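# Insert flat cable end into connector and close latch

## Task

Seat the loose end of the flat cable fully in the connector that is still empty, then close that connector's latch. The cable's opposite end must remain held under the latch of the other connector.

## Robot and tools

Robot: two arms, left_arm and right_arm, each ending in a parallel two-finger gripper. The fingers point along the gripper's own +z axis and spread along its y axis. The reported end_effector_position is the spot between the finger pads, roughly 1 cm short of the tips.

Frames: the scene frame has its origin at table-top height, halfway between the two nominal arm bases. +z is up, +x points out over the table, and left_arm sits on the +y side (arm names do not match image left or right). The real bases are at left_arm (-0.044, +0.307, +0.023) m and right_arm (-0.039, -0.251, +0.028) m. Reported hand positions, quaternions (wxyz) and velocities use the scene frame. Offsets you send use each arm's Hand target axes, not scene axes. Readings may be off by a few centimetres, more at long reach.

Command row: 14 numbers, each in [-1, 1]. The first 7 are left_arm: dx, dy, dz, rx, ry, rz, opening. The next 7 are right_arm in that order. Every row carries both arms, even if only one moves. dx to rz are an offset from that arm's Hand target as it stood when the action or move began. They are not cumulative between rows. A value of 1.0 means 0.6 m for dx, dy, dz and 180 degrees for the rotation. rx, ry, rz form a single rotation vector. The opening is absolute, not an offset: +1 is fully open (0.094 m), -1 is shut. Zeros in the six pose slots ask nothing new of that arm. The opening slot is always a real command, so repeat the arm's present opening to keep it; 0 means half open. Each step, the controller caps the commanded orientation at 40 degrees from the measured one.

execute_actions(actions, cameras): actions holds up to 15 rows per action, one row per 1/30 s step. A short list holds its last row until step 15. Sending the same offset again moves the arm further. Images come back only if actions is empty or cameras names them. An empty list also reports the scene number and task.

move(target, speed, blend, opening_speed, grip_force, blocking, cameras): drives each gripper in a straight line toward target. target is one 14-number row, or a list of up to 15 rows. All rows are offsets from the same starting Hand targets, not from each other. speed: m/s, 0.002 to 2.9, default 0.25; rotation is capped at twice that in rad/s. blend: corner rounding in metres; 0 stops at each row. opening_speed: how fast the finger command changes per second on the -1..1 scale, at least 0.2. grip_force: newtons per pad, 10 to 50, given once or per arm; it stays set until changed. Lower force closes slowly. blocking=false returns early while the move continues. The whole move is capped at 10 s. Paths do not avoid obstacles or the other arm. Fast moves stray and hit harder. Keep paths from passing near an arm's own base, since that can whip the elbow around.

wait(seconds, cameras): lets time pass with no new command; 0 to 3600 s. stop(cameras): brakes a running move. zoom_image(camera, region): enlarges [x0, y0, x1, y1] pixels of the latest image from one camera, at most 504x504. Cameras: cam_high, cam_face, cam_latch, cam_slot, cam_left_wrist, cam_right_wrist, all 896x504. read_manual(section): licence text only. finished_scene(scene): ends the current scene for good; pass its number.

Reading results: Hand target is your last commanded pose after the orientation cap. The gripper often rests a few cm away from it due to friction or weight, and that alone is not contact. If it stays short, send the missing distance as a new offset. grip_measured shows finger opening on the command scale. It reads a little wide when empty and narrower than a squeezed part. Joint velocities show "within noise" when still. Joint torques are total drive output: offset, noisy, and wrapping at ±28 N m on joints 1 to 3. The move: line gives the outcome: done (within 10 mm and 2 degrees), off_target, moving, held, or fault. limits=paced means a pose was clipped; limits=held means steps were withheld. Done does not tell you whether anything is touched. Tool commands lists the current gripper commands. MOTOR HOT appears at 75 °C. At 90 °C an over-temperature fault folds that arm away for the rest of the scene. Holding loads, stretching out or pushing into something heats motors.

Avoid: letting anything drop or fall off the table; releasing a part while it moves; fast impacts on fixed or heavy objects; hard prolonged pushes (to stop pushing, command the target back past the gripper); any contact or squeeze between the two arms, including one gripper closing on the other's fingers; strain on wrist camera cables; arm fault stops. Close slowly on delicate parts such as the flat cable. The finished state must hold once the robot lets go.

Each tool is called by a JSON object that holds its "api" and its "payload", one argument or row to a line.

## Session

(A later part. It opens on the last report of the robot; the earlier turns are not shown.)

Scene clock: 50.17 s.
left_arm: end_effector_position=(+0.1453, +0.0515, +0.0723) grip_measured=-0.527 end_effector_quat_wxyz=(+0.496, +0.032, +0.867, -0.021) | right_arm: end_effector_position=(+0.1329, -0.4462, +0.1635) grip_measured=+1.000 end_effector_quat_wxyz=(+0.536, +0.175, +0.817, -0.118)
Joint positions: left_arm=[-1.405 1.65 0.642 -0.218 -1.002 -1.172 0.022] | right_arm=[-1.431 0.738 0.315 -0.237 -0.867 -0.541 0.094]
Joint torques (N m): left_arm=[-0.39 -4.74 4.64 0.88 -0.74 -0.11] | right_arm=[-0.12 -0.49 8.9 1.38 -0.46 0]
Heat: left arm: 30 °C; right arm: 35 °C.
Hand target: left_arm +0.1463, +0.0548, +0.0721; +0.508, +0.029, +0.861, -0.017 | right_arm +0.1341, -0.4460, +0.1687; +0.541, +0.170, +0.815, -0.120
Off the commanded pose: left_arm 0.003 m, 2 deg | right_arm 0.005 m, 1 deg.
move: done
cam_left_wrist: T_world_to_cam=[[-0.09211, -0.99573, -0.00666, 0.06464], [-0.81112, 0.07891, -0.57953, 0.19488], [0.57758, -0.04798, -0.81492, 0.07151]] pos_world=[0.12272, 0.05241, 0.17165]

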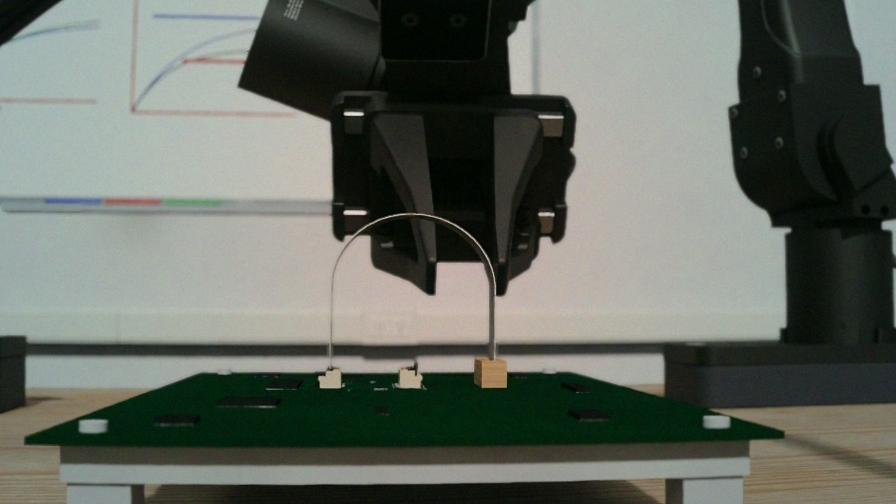

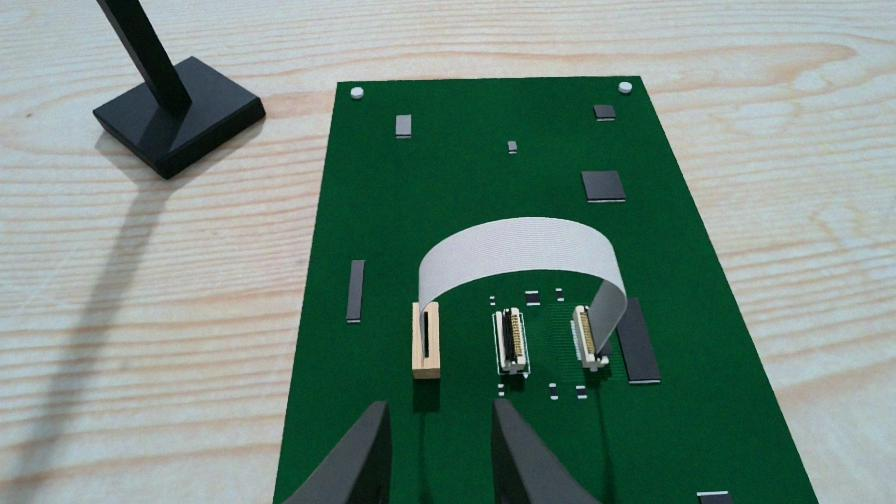

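{"api": "move", "payload": {
  "target": [-0.0178,0.008,0.054,0,0,0,-0.53,0,0,0,0,0,0,1],
  "speed": 0.06,
  "cameras": ["cam_face","cam_latch","cam_slot","cam_left_wrist"]
}}

Scene clock: 53.73 s.
left_arm: end_effector_position=(+0.1783, +0.0528, +0.0685) grip_measured=-0.527 end_effector_quat_wxyz=(+0.504, +0.030, +0.863, -0.024) | right_arm: end_effector_position=(+0.1329, -0.4462, +0.1635) grip_measured=+1.000 end_effector_quat_wxyz=(+0.536, +0.175, +0.817, -0.118)
Joint positions: left_arm=[-1.279 1.667 0.592 0.041 -0.962 -0.957 0.022] | right_arm=[-1.431 0.738 0.315 -0.237 -0.867 -0.541 0.094]
Joint torques (N m): left_arm=[0.44 -4.9 4.62 1.17 -0.52 0.06] | right_arm=[-0.09 -0.51 8.87 1.37 -0.47 0]
Heat: left arm: 30 °C; right arm: 35 °C.
Hand target: left_arm +0.1800, +0.0572, +0.0658; +0.508, +0.029, +0.861, -0.017 | right_arm +0.1341, -0.4460, +0.1687; +0.541, +0.170, +0.815, -0.120
Off the commanded pose: left_arm 0.006 m, 1 deg | right_arm 0.005 m, 1 deg.
move: done
cam_left_wrist: T_world_to_cam=[[-0.09079, -0.99587, 0.00037, 0.06822], [-0.80092, 0.07279, -0.59433, 0.21885], [0.59185, -0.05425, -0.80422, 0.04646]] pos_world=[0.15398, 0.05453, 0.16741]

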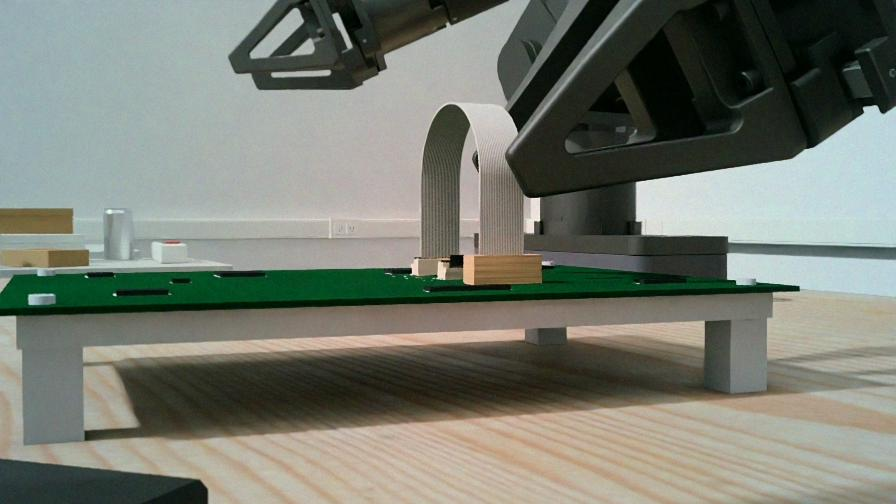

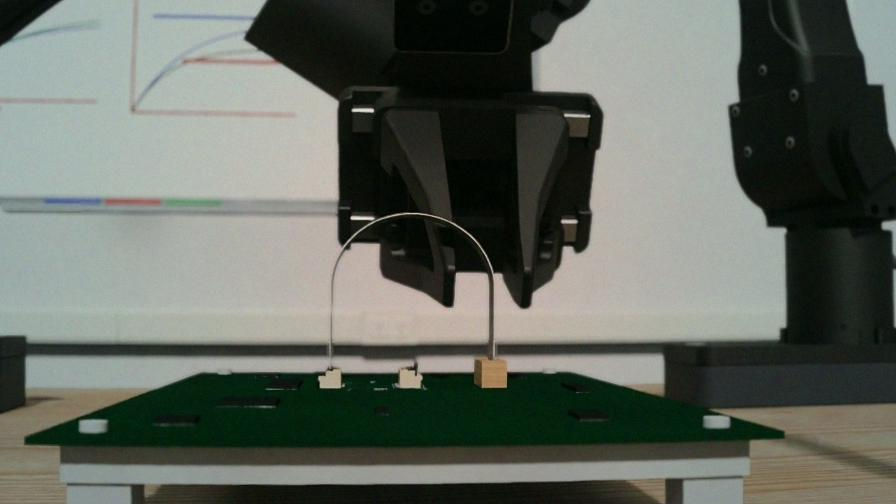

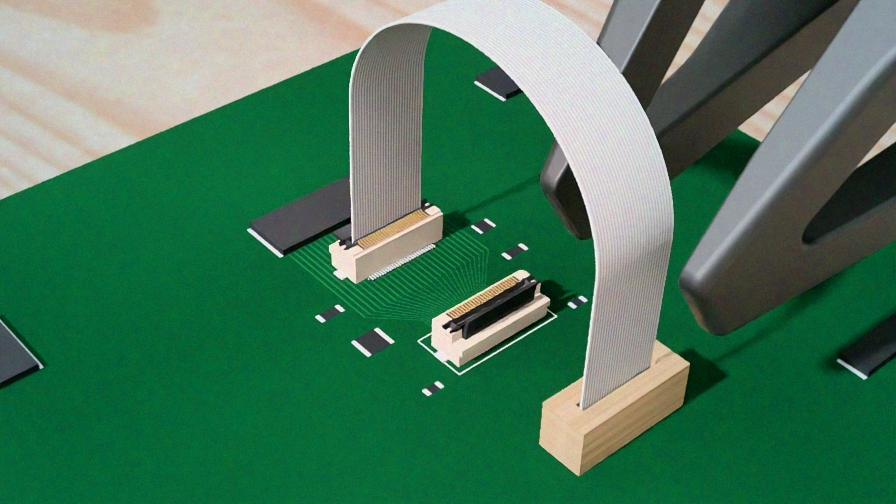

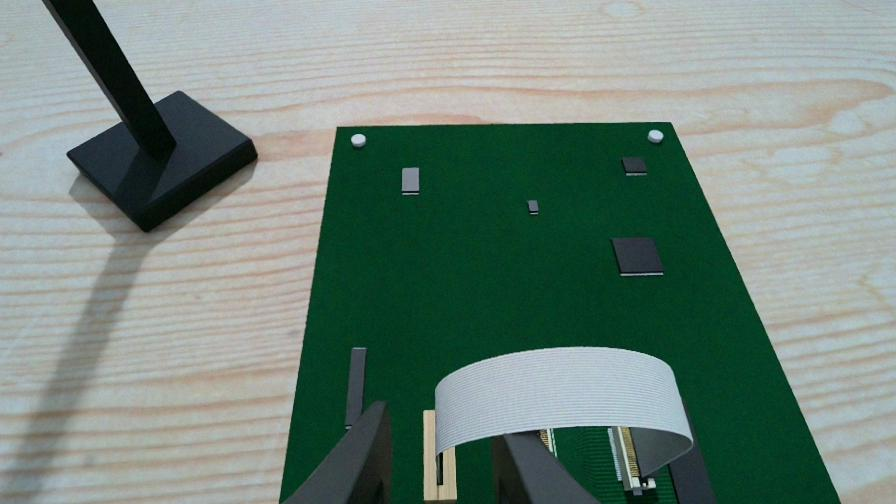

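{"api": "move", "payload": {
  "target": [0.0051,0.0021,0.0097,0,0,0,-0.53,0,0,0,0,0,0,1],
  "speed": 0.04,
  "cameras": ["cam_latch","cam_slot"]
}}

Scene clock: 58.13 s.
left_arm: end_effector_position=(+0.1821, +0.0538, +0.0629) grip_measured=-0.527 end_effector_quat_wxyz=(+0.504, +0.030, +0.863, -0.024) | right_arm: end_effector_position=(+0.1329, -0.4462, +0.1635) grip_measured=+1.000 end_effector_quat_wxyz=(+0.536, +0.175, +0.817, -0.118)
Joint positions: left_arm=[-1.264 1.688 0.578 0.095 -0.955 -0.934 0.022] | right_arm=[-1.431 0.738 0.315 -0.237 -0.867 -0.541 0.094]
Joint torques (N m): left_arm=[0.36 -4.9 4.55 1.18 -0.51 0.05] | right_arm=[-0.09 -0.51 8.87 1.38 -0.48 0.01]
Heat: left arm: 30 °C; right arm: 35 °C.
Hand target: left_arm +0.1837, +0.0582, +0.0603; +0.508, +0.029, +0.861, -0.017 | right_arm +0.1341, -0.4460, +0.1687; +0.541, +0.170, +0.815, -0.120
Off the commanded pose: left_arm 0.005 m, 1 deg | right_arm 0.005 m, 1 deg.
move: done

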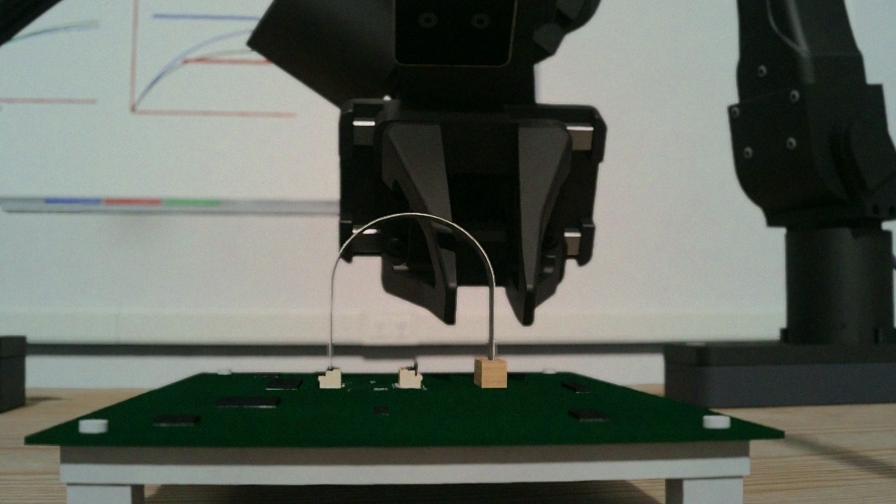

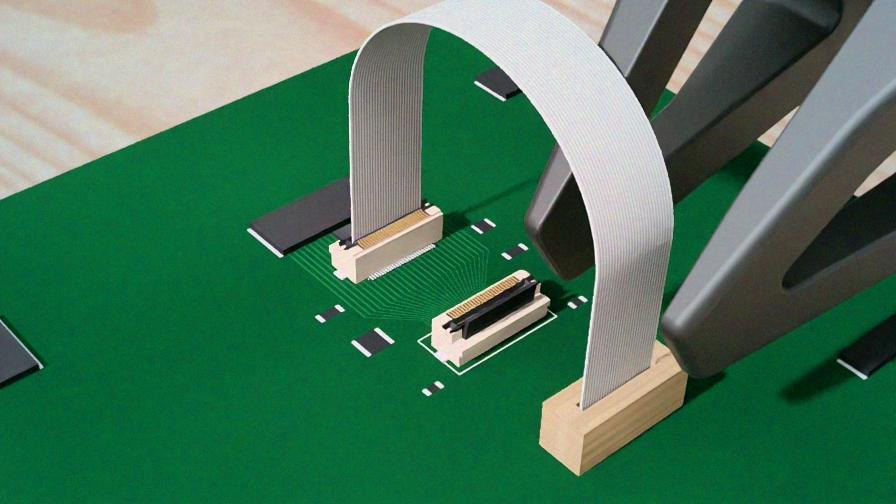

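{"api": "move", "payload": {
  "target": [0.0073,0.0022,0.002,0,0,0,-0.53,0,0,0,0,0,0,1],
  "speed": 0.04,
  "cameras": ["cam_latch"]
}}

Scene clock: 59.53 s.
left_arm: end_effector_position=(+0.1815, +0.0558, +0.0581) grip_measured=-0.527 end_effector_quat_wxyz=(+0.504, +0.031, +0.863, -0.023) | right_arm: end_effector_position=(+0.1329, -0.4462, +0.1635) grip_measured=+1.000 end_effector_quat_wxyz=(+0.536, +0.175, +0.817, -0.118)
Joint positions: left_arm=[-1.264 1.701 0.565 0.117 -0.955 -0.933 0.022] | right_arm=[-1.431 0.738 0.315 -0.237 -0.867 -0.541 0.094]
Joint torques (N m): left_arm=[0.21 -4.93 4.51 1.22 -0.52 0] | right_arm=[-0.18 -0.49 8.9 1.37 -0.48 0]
Heat: left arm: 30 °C; right arm: 35 °C.
Hand target: left_arm +0.1827, +0.0596, +0.0559; +0.508, +0.029, +0.861, -0.017 | right_arm +0.1341, -0.4460, +0.1687; +0.541, +0.170, +0.815, -0.120
Off the commanded pose: left_arm 0.005 m, 1 deg | right_arm 0.005 m, 1 deg.
move: done

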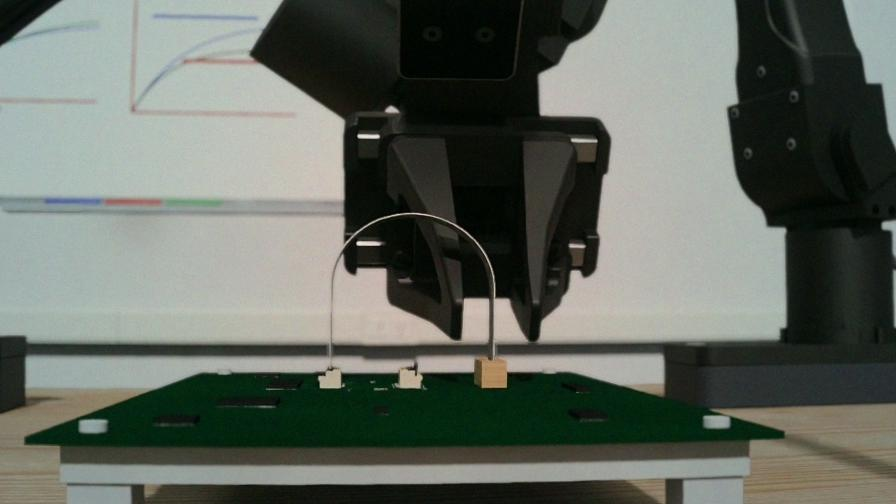

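{"api": "move", "payload": {
  "target": [0,0,0,0,0,0,-1,0,0,0,0,0,0,1],
  "grip_force": 20,
  "cameras": ["cam_face","cam_latch","cam_slot","cam_left_wrist"]
}}

Scene clock: 62.03 s.
left_arm: end_effector_position=(+0.1816, +0.0552, +0.0583) grip_measured=-0.976 end_effector_quat_wxyz=(+0.504, +0.030, +0.863, -0.024) | right_arm: end_effector_position=(+0.1329, -0.4462, +0.1635) grip_measured=+1.000 end_effector_quat_wxyz=(+0.536, +0.175, +0.817, -0.118)
Joint positions: left_arm=[-1.264 1.701 0.565 0.121 -0.954 -0.933 0.001] | right_arm=[-1.431 0.738 0.315 -0.237 -0.867 -0.541 0.094]
Joint torques (N m): left_arm=[0.23 -4.9 4.55 1.19 -0.53 0.02] | right_arm=[-0.09 -0.49 8.88 1.37 -0.46 -0.01]
Heat: left arm: 30 °C; right arm: 35 °C.
Hand target: left_arm +0.1827, +0.0596, +0.0559; +0.508, +0.029, +0.861, -0.017 | right_arm +0.1341, -0.4460, +0.1687; +0.541, +0.170, +0.815, -0.120
Off the commanded pose: left_arm 0.005 m, 1 deg | right_arm 0.005 m, 1 deg.
grip_force (N): 20, 20
move: done
cam_left_wrist: T_world_to_cam=[[-0.09167, -0.99579, -0.00027, 0.07115], [-0.80093, 0.0739, -0.59417, 0.21517], [0.59169, -0.05425, -0.80434, 0.03648]] pos_world=[0.15728, 0.05693, 0.15721]

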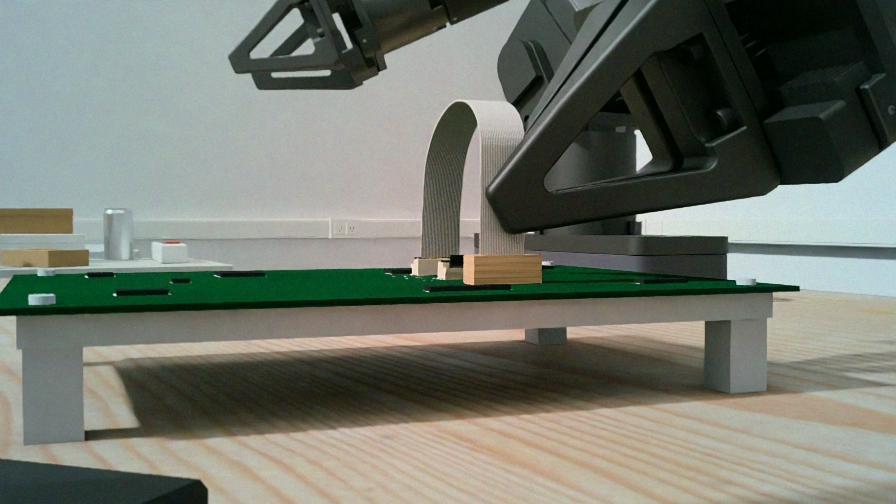

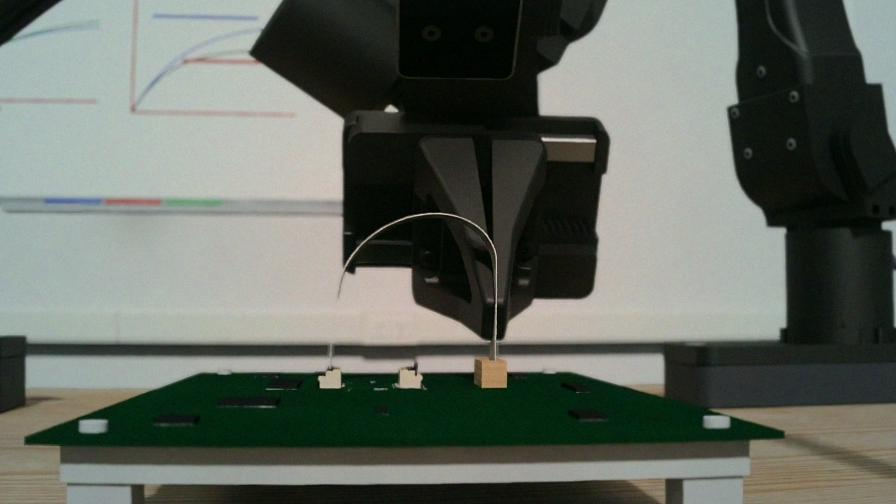

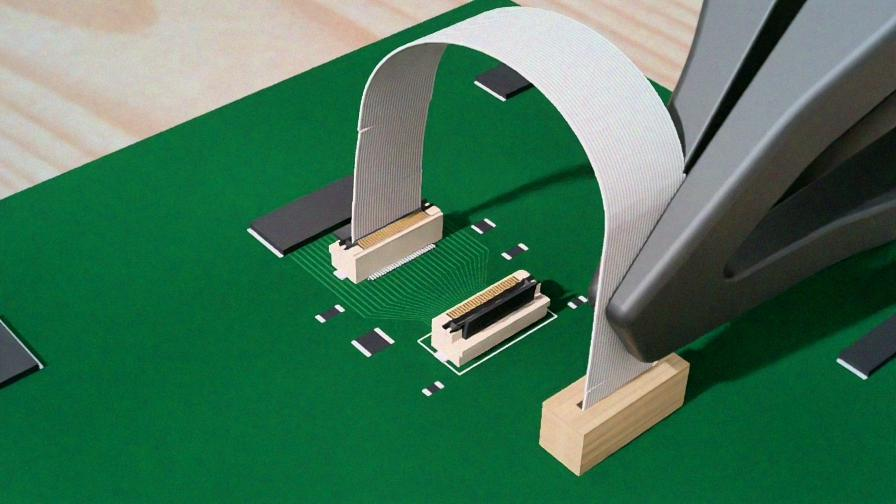

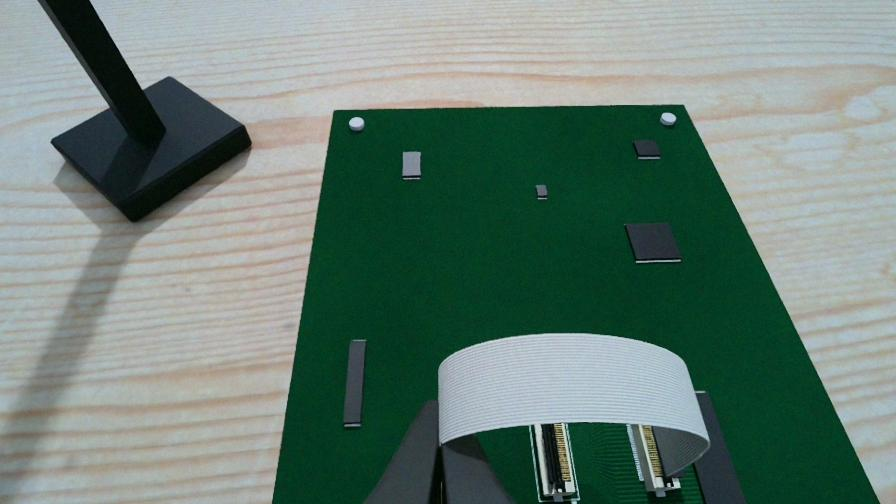

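{"api": "move", "payload": {
  "target": [-0.0219,0,-0.0121,0,0,0,-1,0,0,0,0,0,0,1],
  "speed": 0.05,
  "grip_force": 30,
  "cameras": ["cam_face","cam_latch","cam_slot","cam_left_wrist"]
}}

Scene clock: 64.07 s.
left_arm: end_effector_position=(+0.1806, +0.0577, +0.0612) grip_measured=-0.982 end_effector_quat_wxyz=(+0.502, +0.033, +0.864, -0.021) | right_arm: end_effector_position=(+0.1329, -0.4462, +0.1635) grip_measured=+1.000 end_effector_quat_wxyz=(+0.536, +0.175, +0.817, -0.118)
Joint positions: left_arm=[-1.264 1.68 0.565 0.09 -0.952 -0.933 0.001] | right_arm=[-1.431 0.738 0.315 -0.237 -0.867 -0.541 0.094]
Joint torques (N m): left_arm=[0.27 -7.77 6.46 0.69 -0.54 0.05] | right_arm=[-0.09 -0.5 8.91 1.38 -0.47 0]
Heat: left arm: 30 °C; right arm: 35 °C.
Hand target: left_arm +0.1827, +0.0596, +0.0709; +0.508, +0.029, +0.861, -0.017 | right_arm +0.1341, -0.4460, +0.1687; +0.541, +0.170, +0.815, -0.120
Off the commanded pose: left_arm 0.010 m, 1 deg | right_arm 0.005 m, 1 deg.
grip_force (N): 30, 30
move: done
cam_left_wrist: T_world_to_cam=[[-0.09283, -0.99565, -0.00844, 0.07426], [-0.8035, 0.07991, -0.58992, 0.21581], [0.58802, -0.04798, -0.80742, 0.03998]] pos_world=[0.15679, 0.05861, 0.16022]

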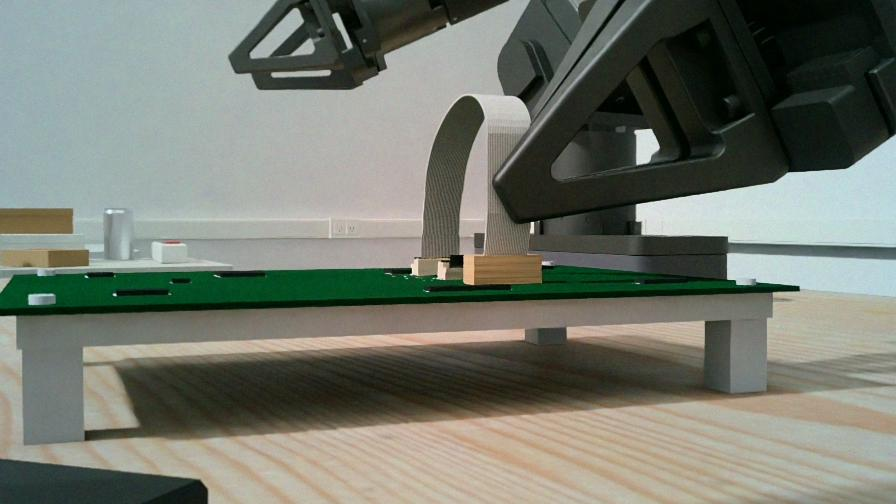

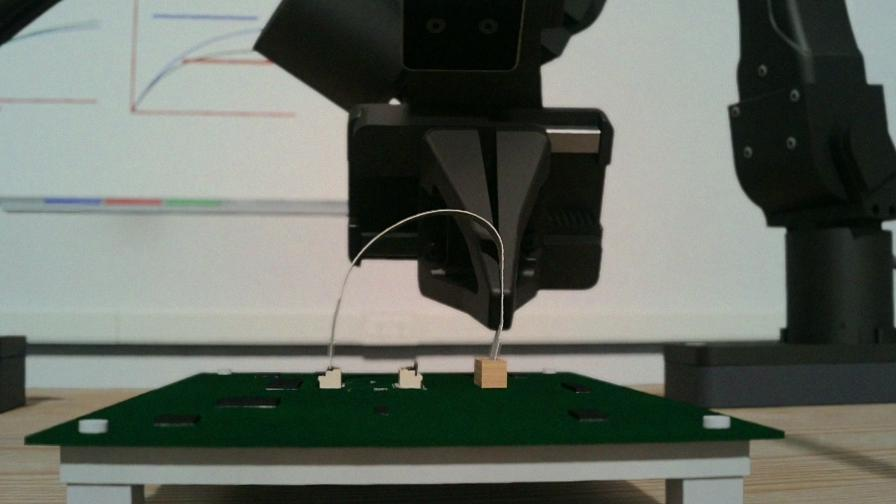

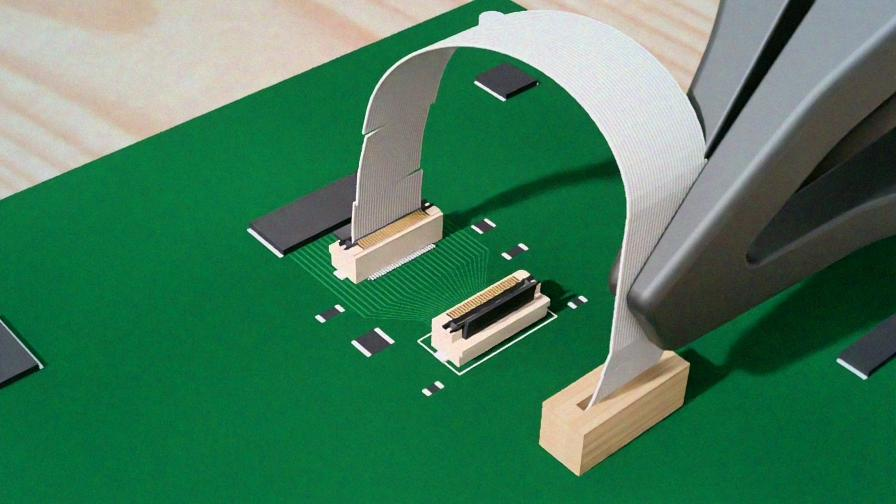

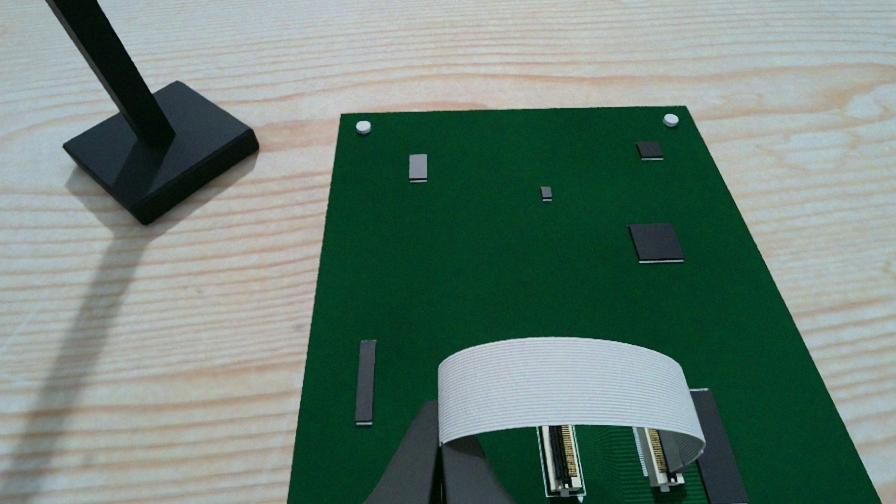

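{"api": "move", "payload": {
  "target": [-0.0112,-0.0067,-0.0038,0,0,0,-1,0,0,0,0,0,0,1],
  "speed": 0.05,
  "cameras": ["cam_face","cam_latch","cam_slot","cam_left_wrist"]
}}

Scene clock: 65.50 s.
left_arm: end_effector_position=(+0.1802, +0.0590, +0.0640) grip_measured=-0.982 end_effector_quat_wxyz=(+0.499, +0.038, +0.866, -0.013) | right_arm: end_effector_position=(+0.1329, -0.4462, +0.1635) grip_measured=+1.000 end_effector_quat_wxyz=(+0.536, +0.175, +0.817, -0.118)
Joint positions: left_arm=[-1.264 1.667 0.578 0.045 -0.952 -0.933 0.001] | right_arm=[-1.431 0.738 0.315 -0.237 -0.867 -0.541 0.094]
Joint torques (N m): left_arm=[0.23 -7.71 8.03 0.72 -0.56 0.02] | right_arm=[-0.09 -0.46 8.91 1.37 -0.46 0]
Heat: left arm: 30 °C; right arm: 35 °C.
Hand target: left_arm +0.1837, +0.0555, +0.0778; +0.508, +0.029, +0.861, -0.017 | right_arm +0.1341, -0.4460, +0.1687; +0.541, +0.170, +0.815, -0.120
Off the commanded pose: left_arm 0.015 m, 2 deg | right_arm 0.005 m, 1 deg.
grip_force (N): 30, 30
move: off_target (left_arm)
cam_left_wrist: T_world_to_cam=[[-0.09317, -0.99529, -0.02689, 0.0768], [-0.80656, 0.09128, -0.58406, 0.21659], [0.58376, -0.03273, -0.81127, 0.04274]] pos_world=[0.1569, 0.05806, 0.16324]

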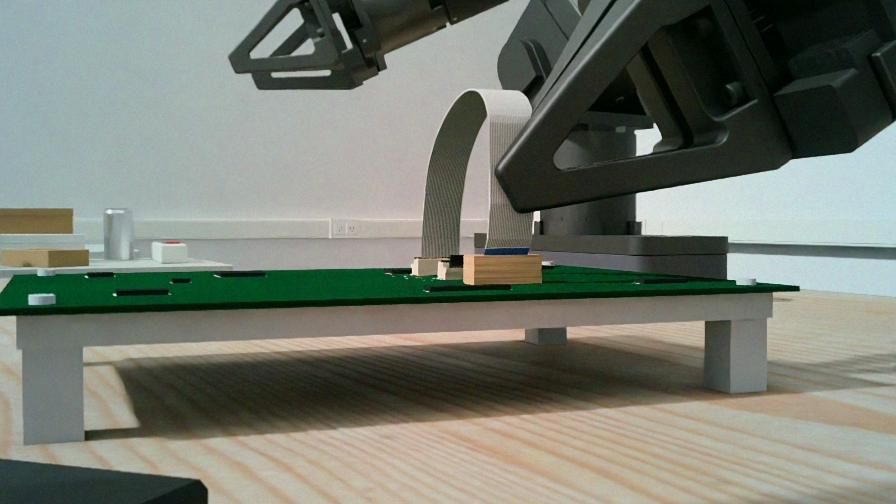

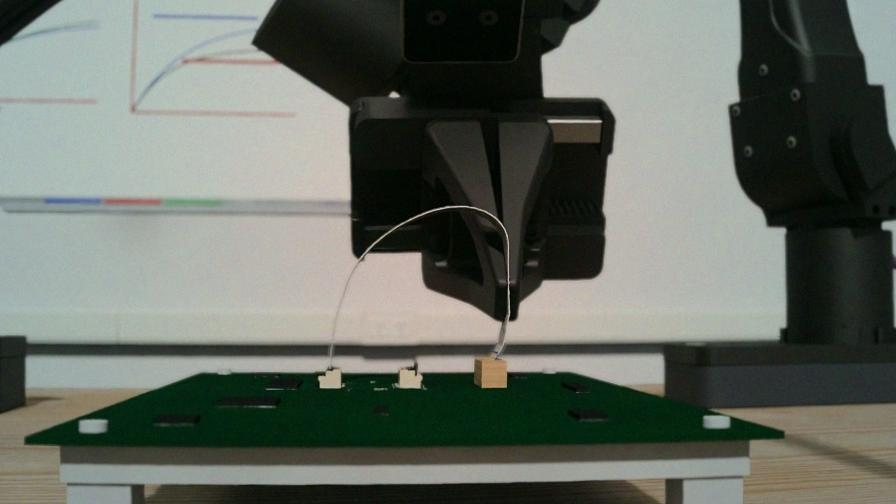

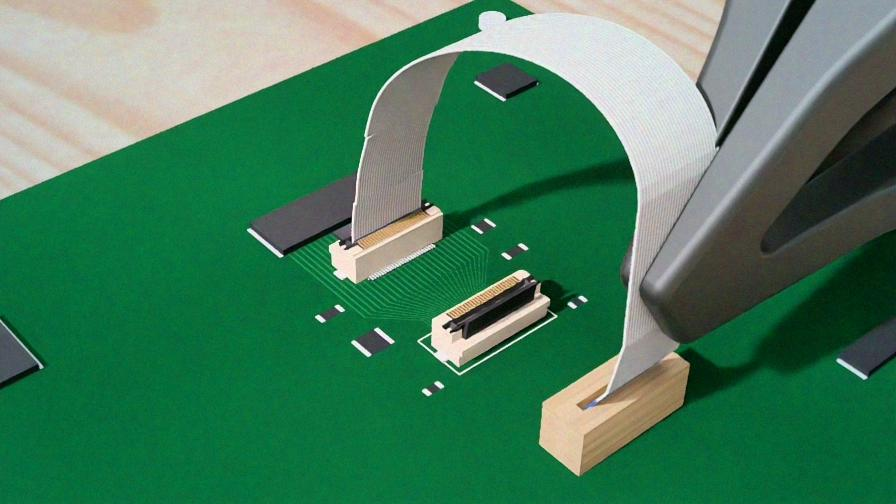

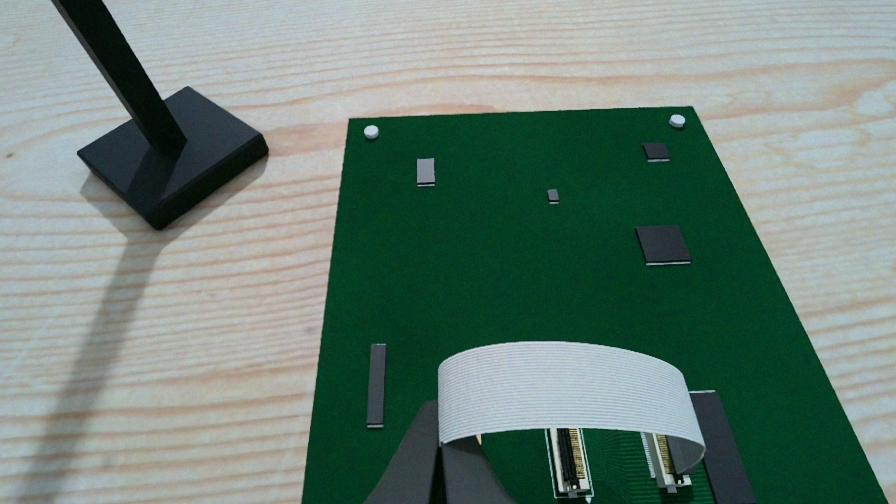

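{"api": "move", "payload": {
  "target": [-0.012,-0.01,-0.0058,0,0,0,-1,0,0,0,0,0,0,1],
  "speed": 0.05,
  "cameras": ["cam_face","cam_latch","cam_slot"]
}}

Scene clock: 67.43 s.
left_arm: end_effector_position=(+0.1804, +0.0586, +0.0679) grip_measured=-0.982 end_effector_quat_wxyz=(+0.494, +0.046, +0.868, +0.001) | right_arm: end_effector_position=(+0.1329, -0.4462, +0.1635) grip_measured=+1.000 end_effector_quat_wxyz=(+0.536, +0.175, +0.817, -0.118)
Joint positions: left_arm=[-1.264 1.661 0.611 -0.028 -0.952 -0.933 0.001] | right_arm=[-1.431 0.738 0.315 -0.237 -0.867 -0.541 0.094]
Joint torques (N m): left_arm=[-0.39 -7.91 8.69 0.85 -0.59 -0.09] | right_arm=[-0.09 -0.46 8.92 1.38 -0.46 0]
Heat: left arm: 30 °C; right arm: 35 °C.
Hand target: left_arm +0.1837, +0.0495, +0.0858; +0.508, +0.029, +0.861, -0.017 | right_arm +0.1341, -0.4460, +0.1687; +0.541, +0.170, +0.815, -0.120
Off the commanded pose: left_arm 0.020 m, 3 deg | right_arm 0.005 m, 1 deg.
grip_force (N): 30, 30
move: off_target (left_arm)

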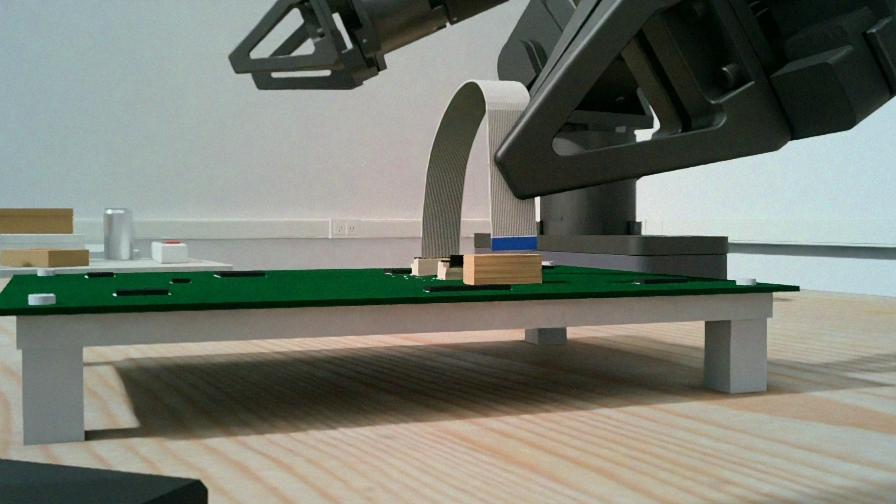

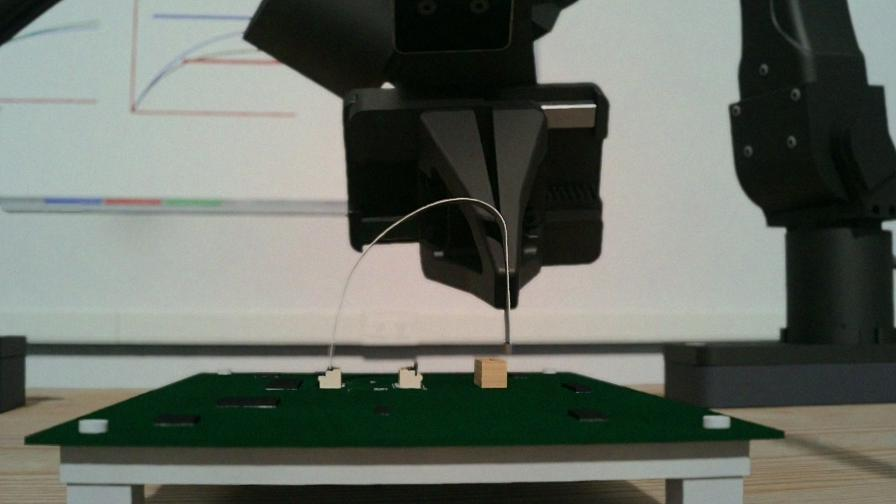

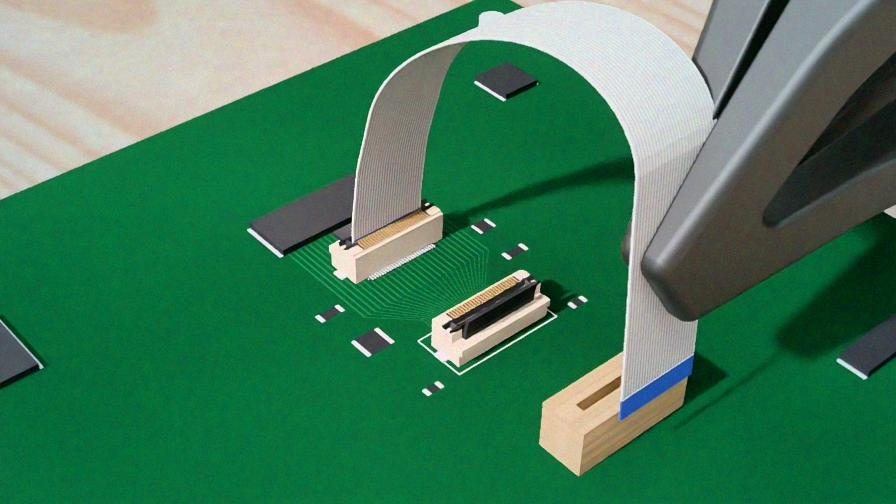

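{"api": "zoom_image", "payload": {
  "camera": "cam_latch",
  "region": [390, 280, 550, 400]
}}

{"api": "zoom_image", "payload": {
  "camera": "cam_slot",
  "region": [400, 240, 720, 490]
}}

{"api": "zoom_image", "payload": {
  "camera": "cam_slot",
  "region": [410, 255, 570, 380]
}}

{"api": "zoom_image", "payload": {
  "camera": "cam_face",
  "region": [400, 200, 560, 300]
}}

Scaled by 3.150 from the camera's image (finer frame: 1280x720).

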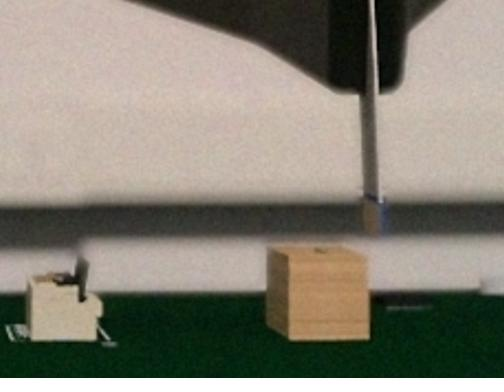

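Scaled by 1.575 from the camera's image (finer frame: 1280x720).

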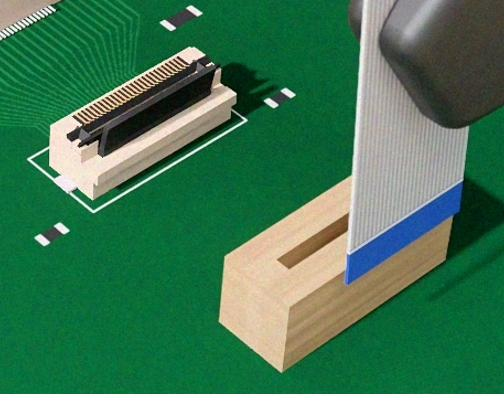

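Scaled by 3.150 from the camera's image (finer frame: 1280x720).

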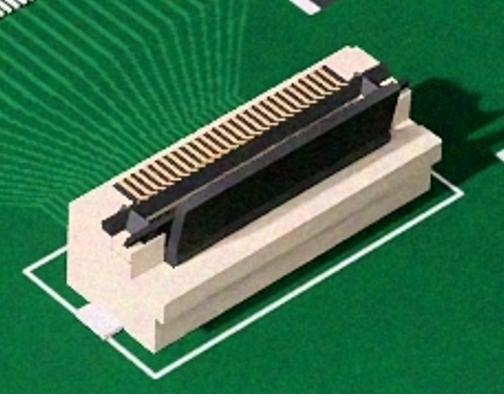

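Scaled by 3.150 from the camera's image (finer frame: 1280x720).

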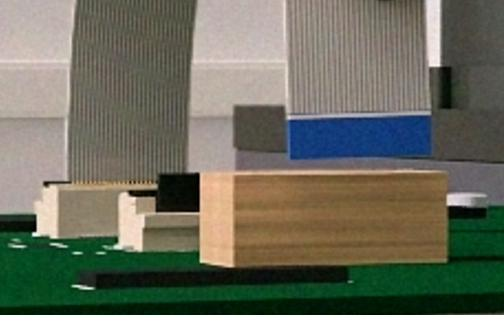

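{"api": "move", "payload": {
  "target": [0.0102,-0.0403,0.0017,0,0,0,-1,0,0,0,0,0,0,1],
  "speed": 0.06,
  "cameras": ["cam_latch","cam_slot","cam_left_wrist"]
}}

Scene clock: 80.17 s.
left_arm: end_effector_position=(+0.1778, +0.0323, +0.0728) grip_measured=-0.982 end_effector_quat_wxyz=(+0.498, +0.037, +0.866, -0.015) | right_arm: end_effector_position=(+0.1329, -0.4462, +0.1635) grip_measured=+1.000 end_effector_quat_wxyz=(+0.536, +0.175, +0.817, -0.118)
Joint positions: left_arm=[-1.297 1.721 0.703 -0.066 -0.964 -0.985 0.001] | right_arm=[-1.431 0.738 0.315 -0.237 -0.867 -0.541 0.094]
Joint torques (N m): left_arm=[-0.44 -5.42 8.87 0.84 -0.66 -0.11] | right_arm=[-0.12 -0.47 8.88 1.39 -0.48 0]
Heat: left arm: 30 °C; right arm: 35 °C.
Hand target: left_arm +0.1800, +0.0256, +0.0800; +0.508, +0.029, +0.861, -0.017 | right_arm +0.1341, -0.4460, +0.1687; +0.541, +0.170, +0.815, -0.120
Off the commanded pose: left_arm 0.010 m, 2 deg | right_arm 0.005 m, 1 deg.
grip_force (N): 30, 30
move: done
cam_left_wrist: T_world_to_cam=[[-0.09479, -0.99524, -0.02253, 0.05008], [-0.80839, 0.09016, -0.58171, 0.22237], [0.58097, -0.03692, -0.81309, 0.05112]] pos_world=[0.15481, 0.03168, 0.17204]

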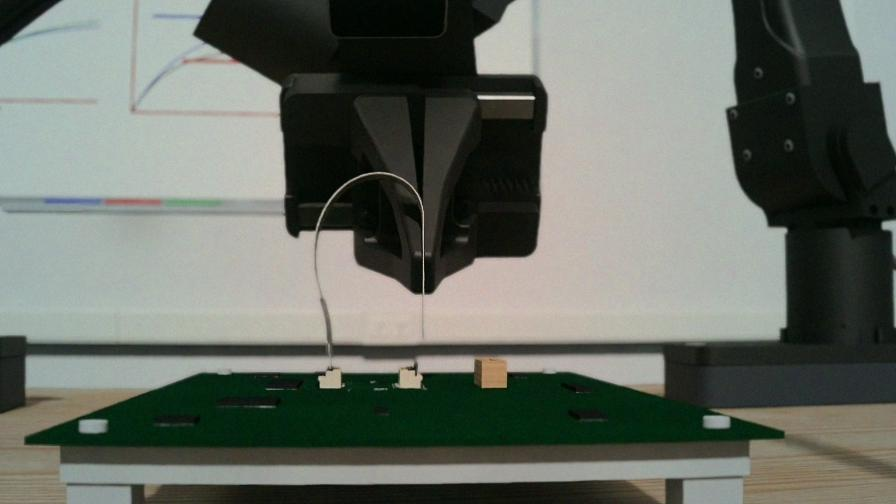

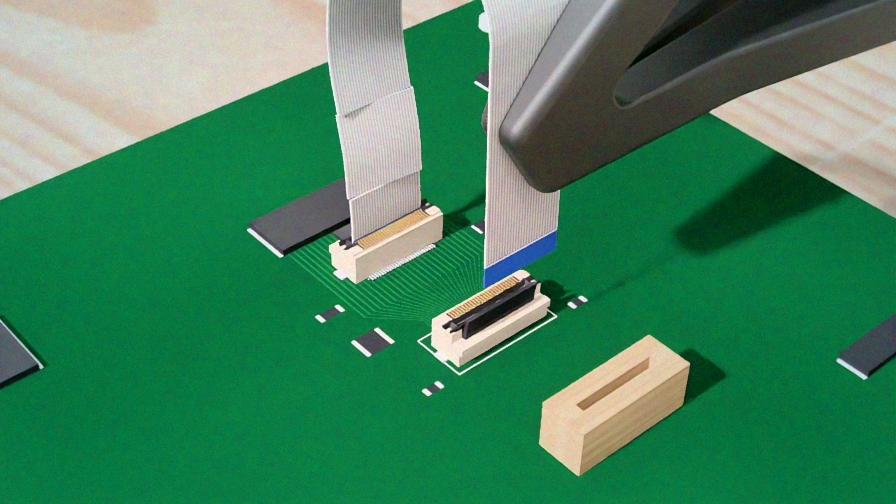

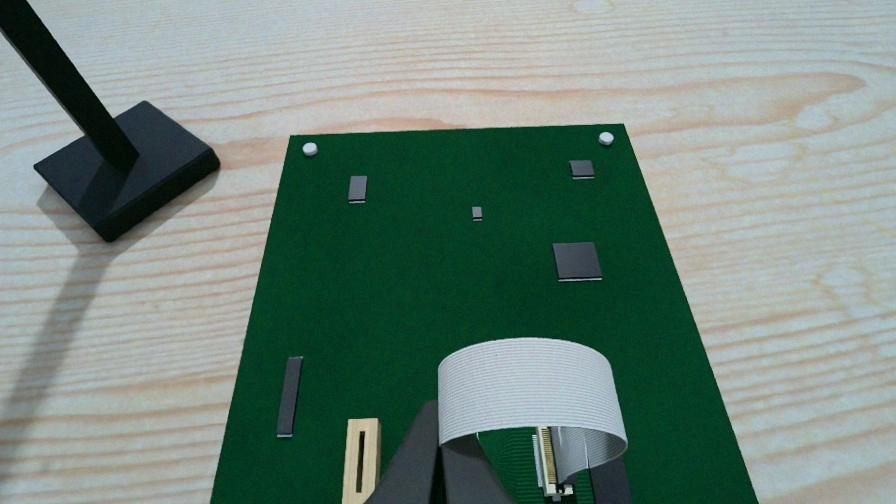

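{"api": "zoom_image", "payload": {
  "camera": "cam_slot",
  "region": [420, 220, 580, 380]
}}

{"api": "zoom_image", "payload": {
  "camera": "cam_latch",
  "region": [300, 270, 460, 400]
}}

{"api": "zoom_image", "payload": {
  "camera": "cam_slot",
  "region": [310, 180, 470, 300]
}}

Scaled by 3.150 from the camera's image (finer frame: 1280x720).

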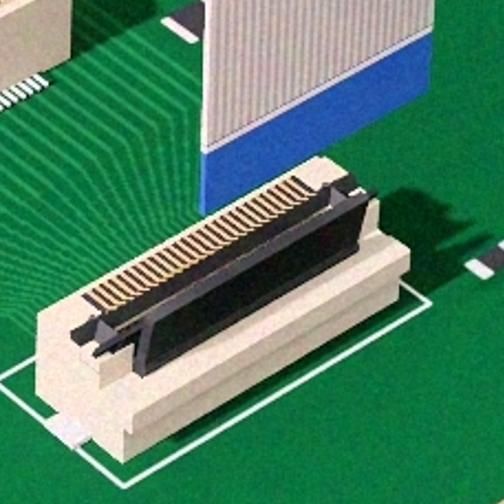

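Scaled by 3.150 from the camera's image (finer frame: 1280x720).

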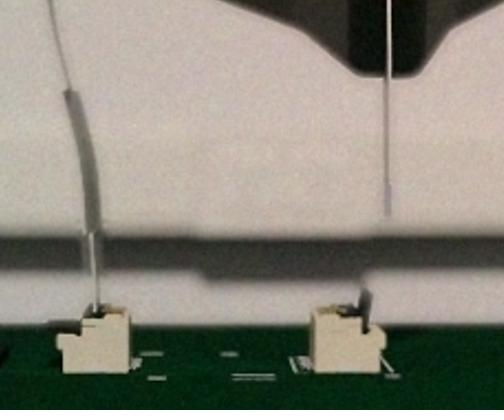

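Scaled by 3.150 from the camera's image (finer frame: 1280x720).

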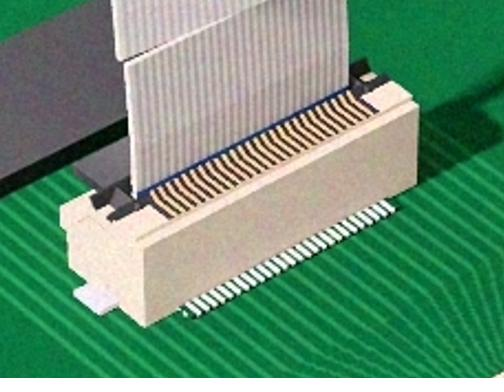

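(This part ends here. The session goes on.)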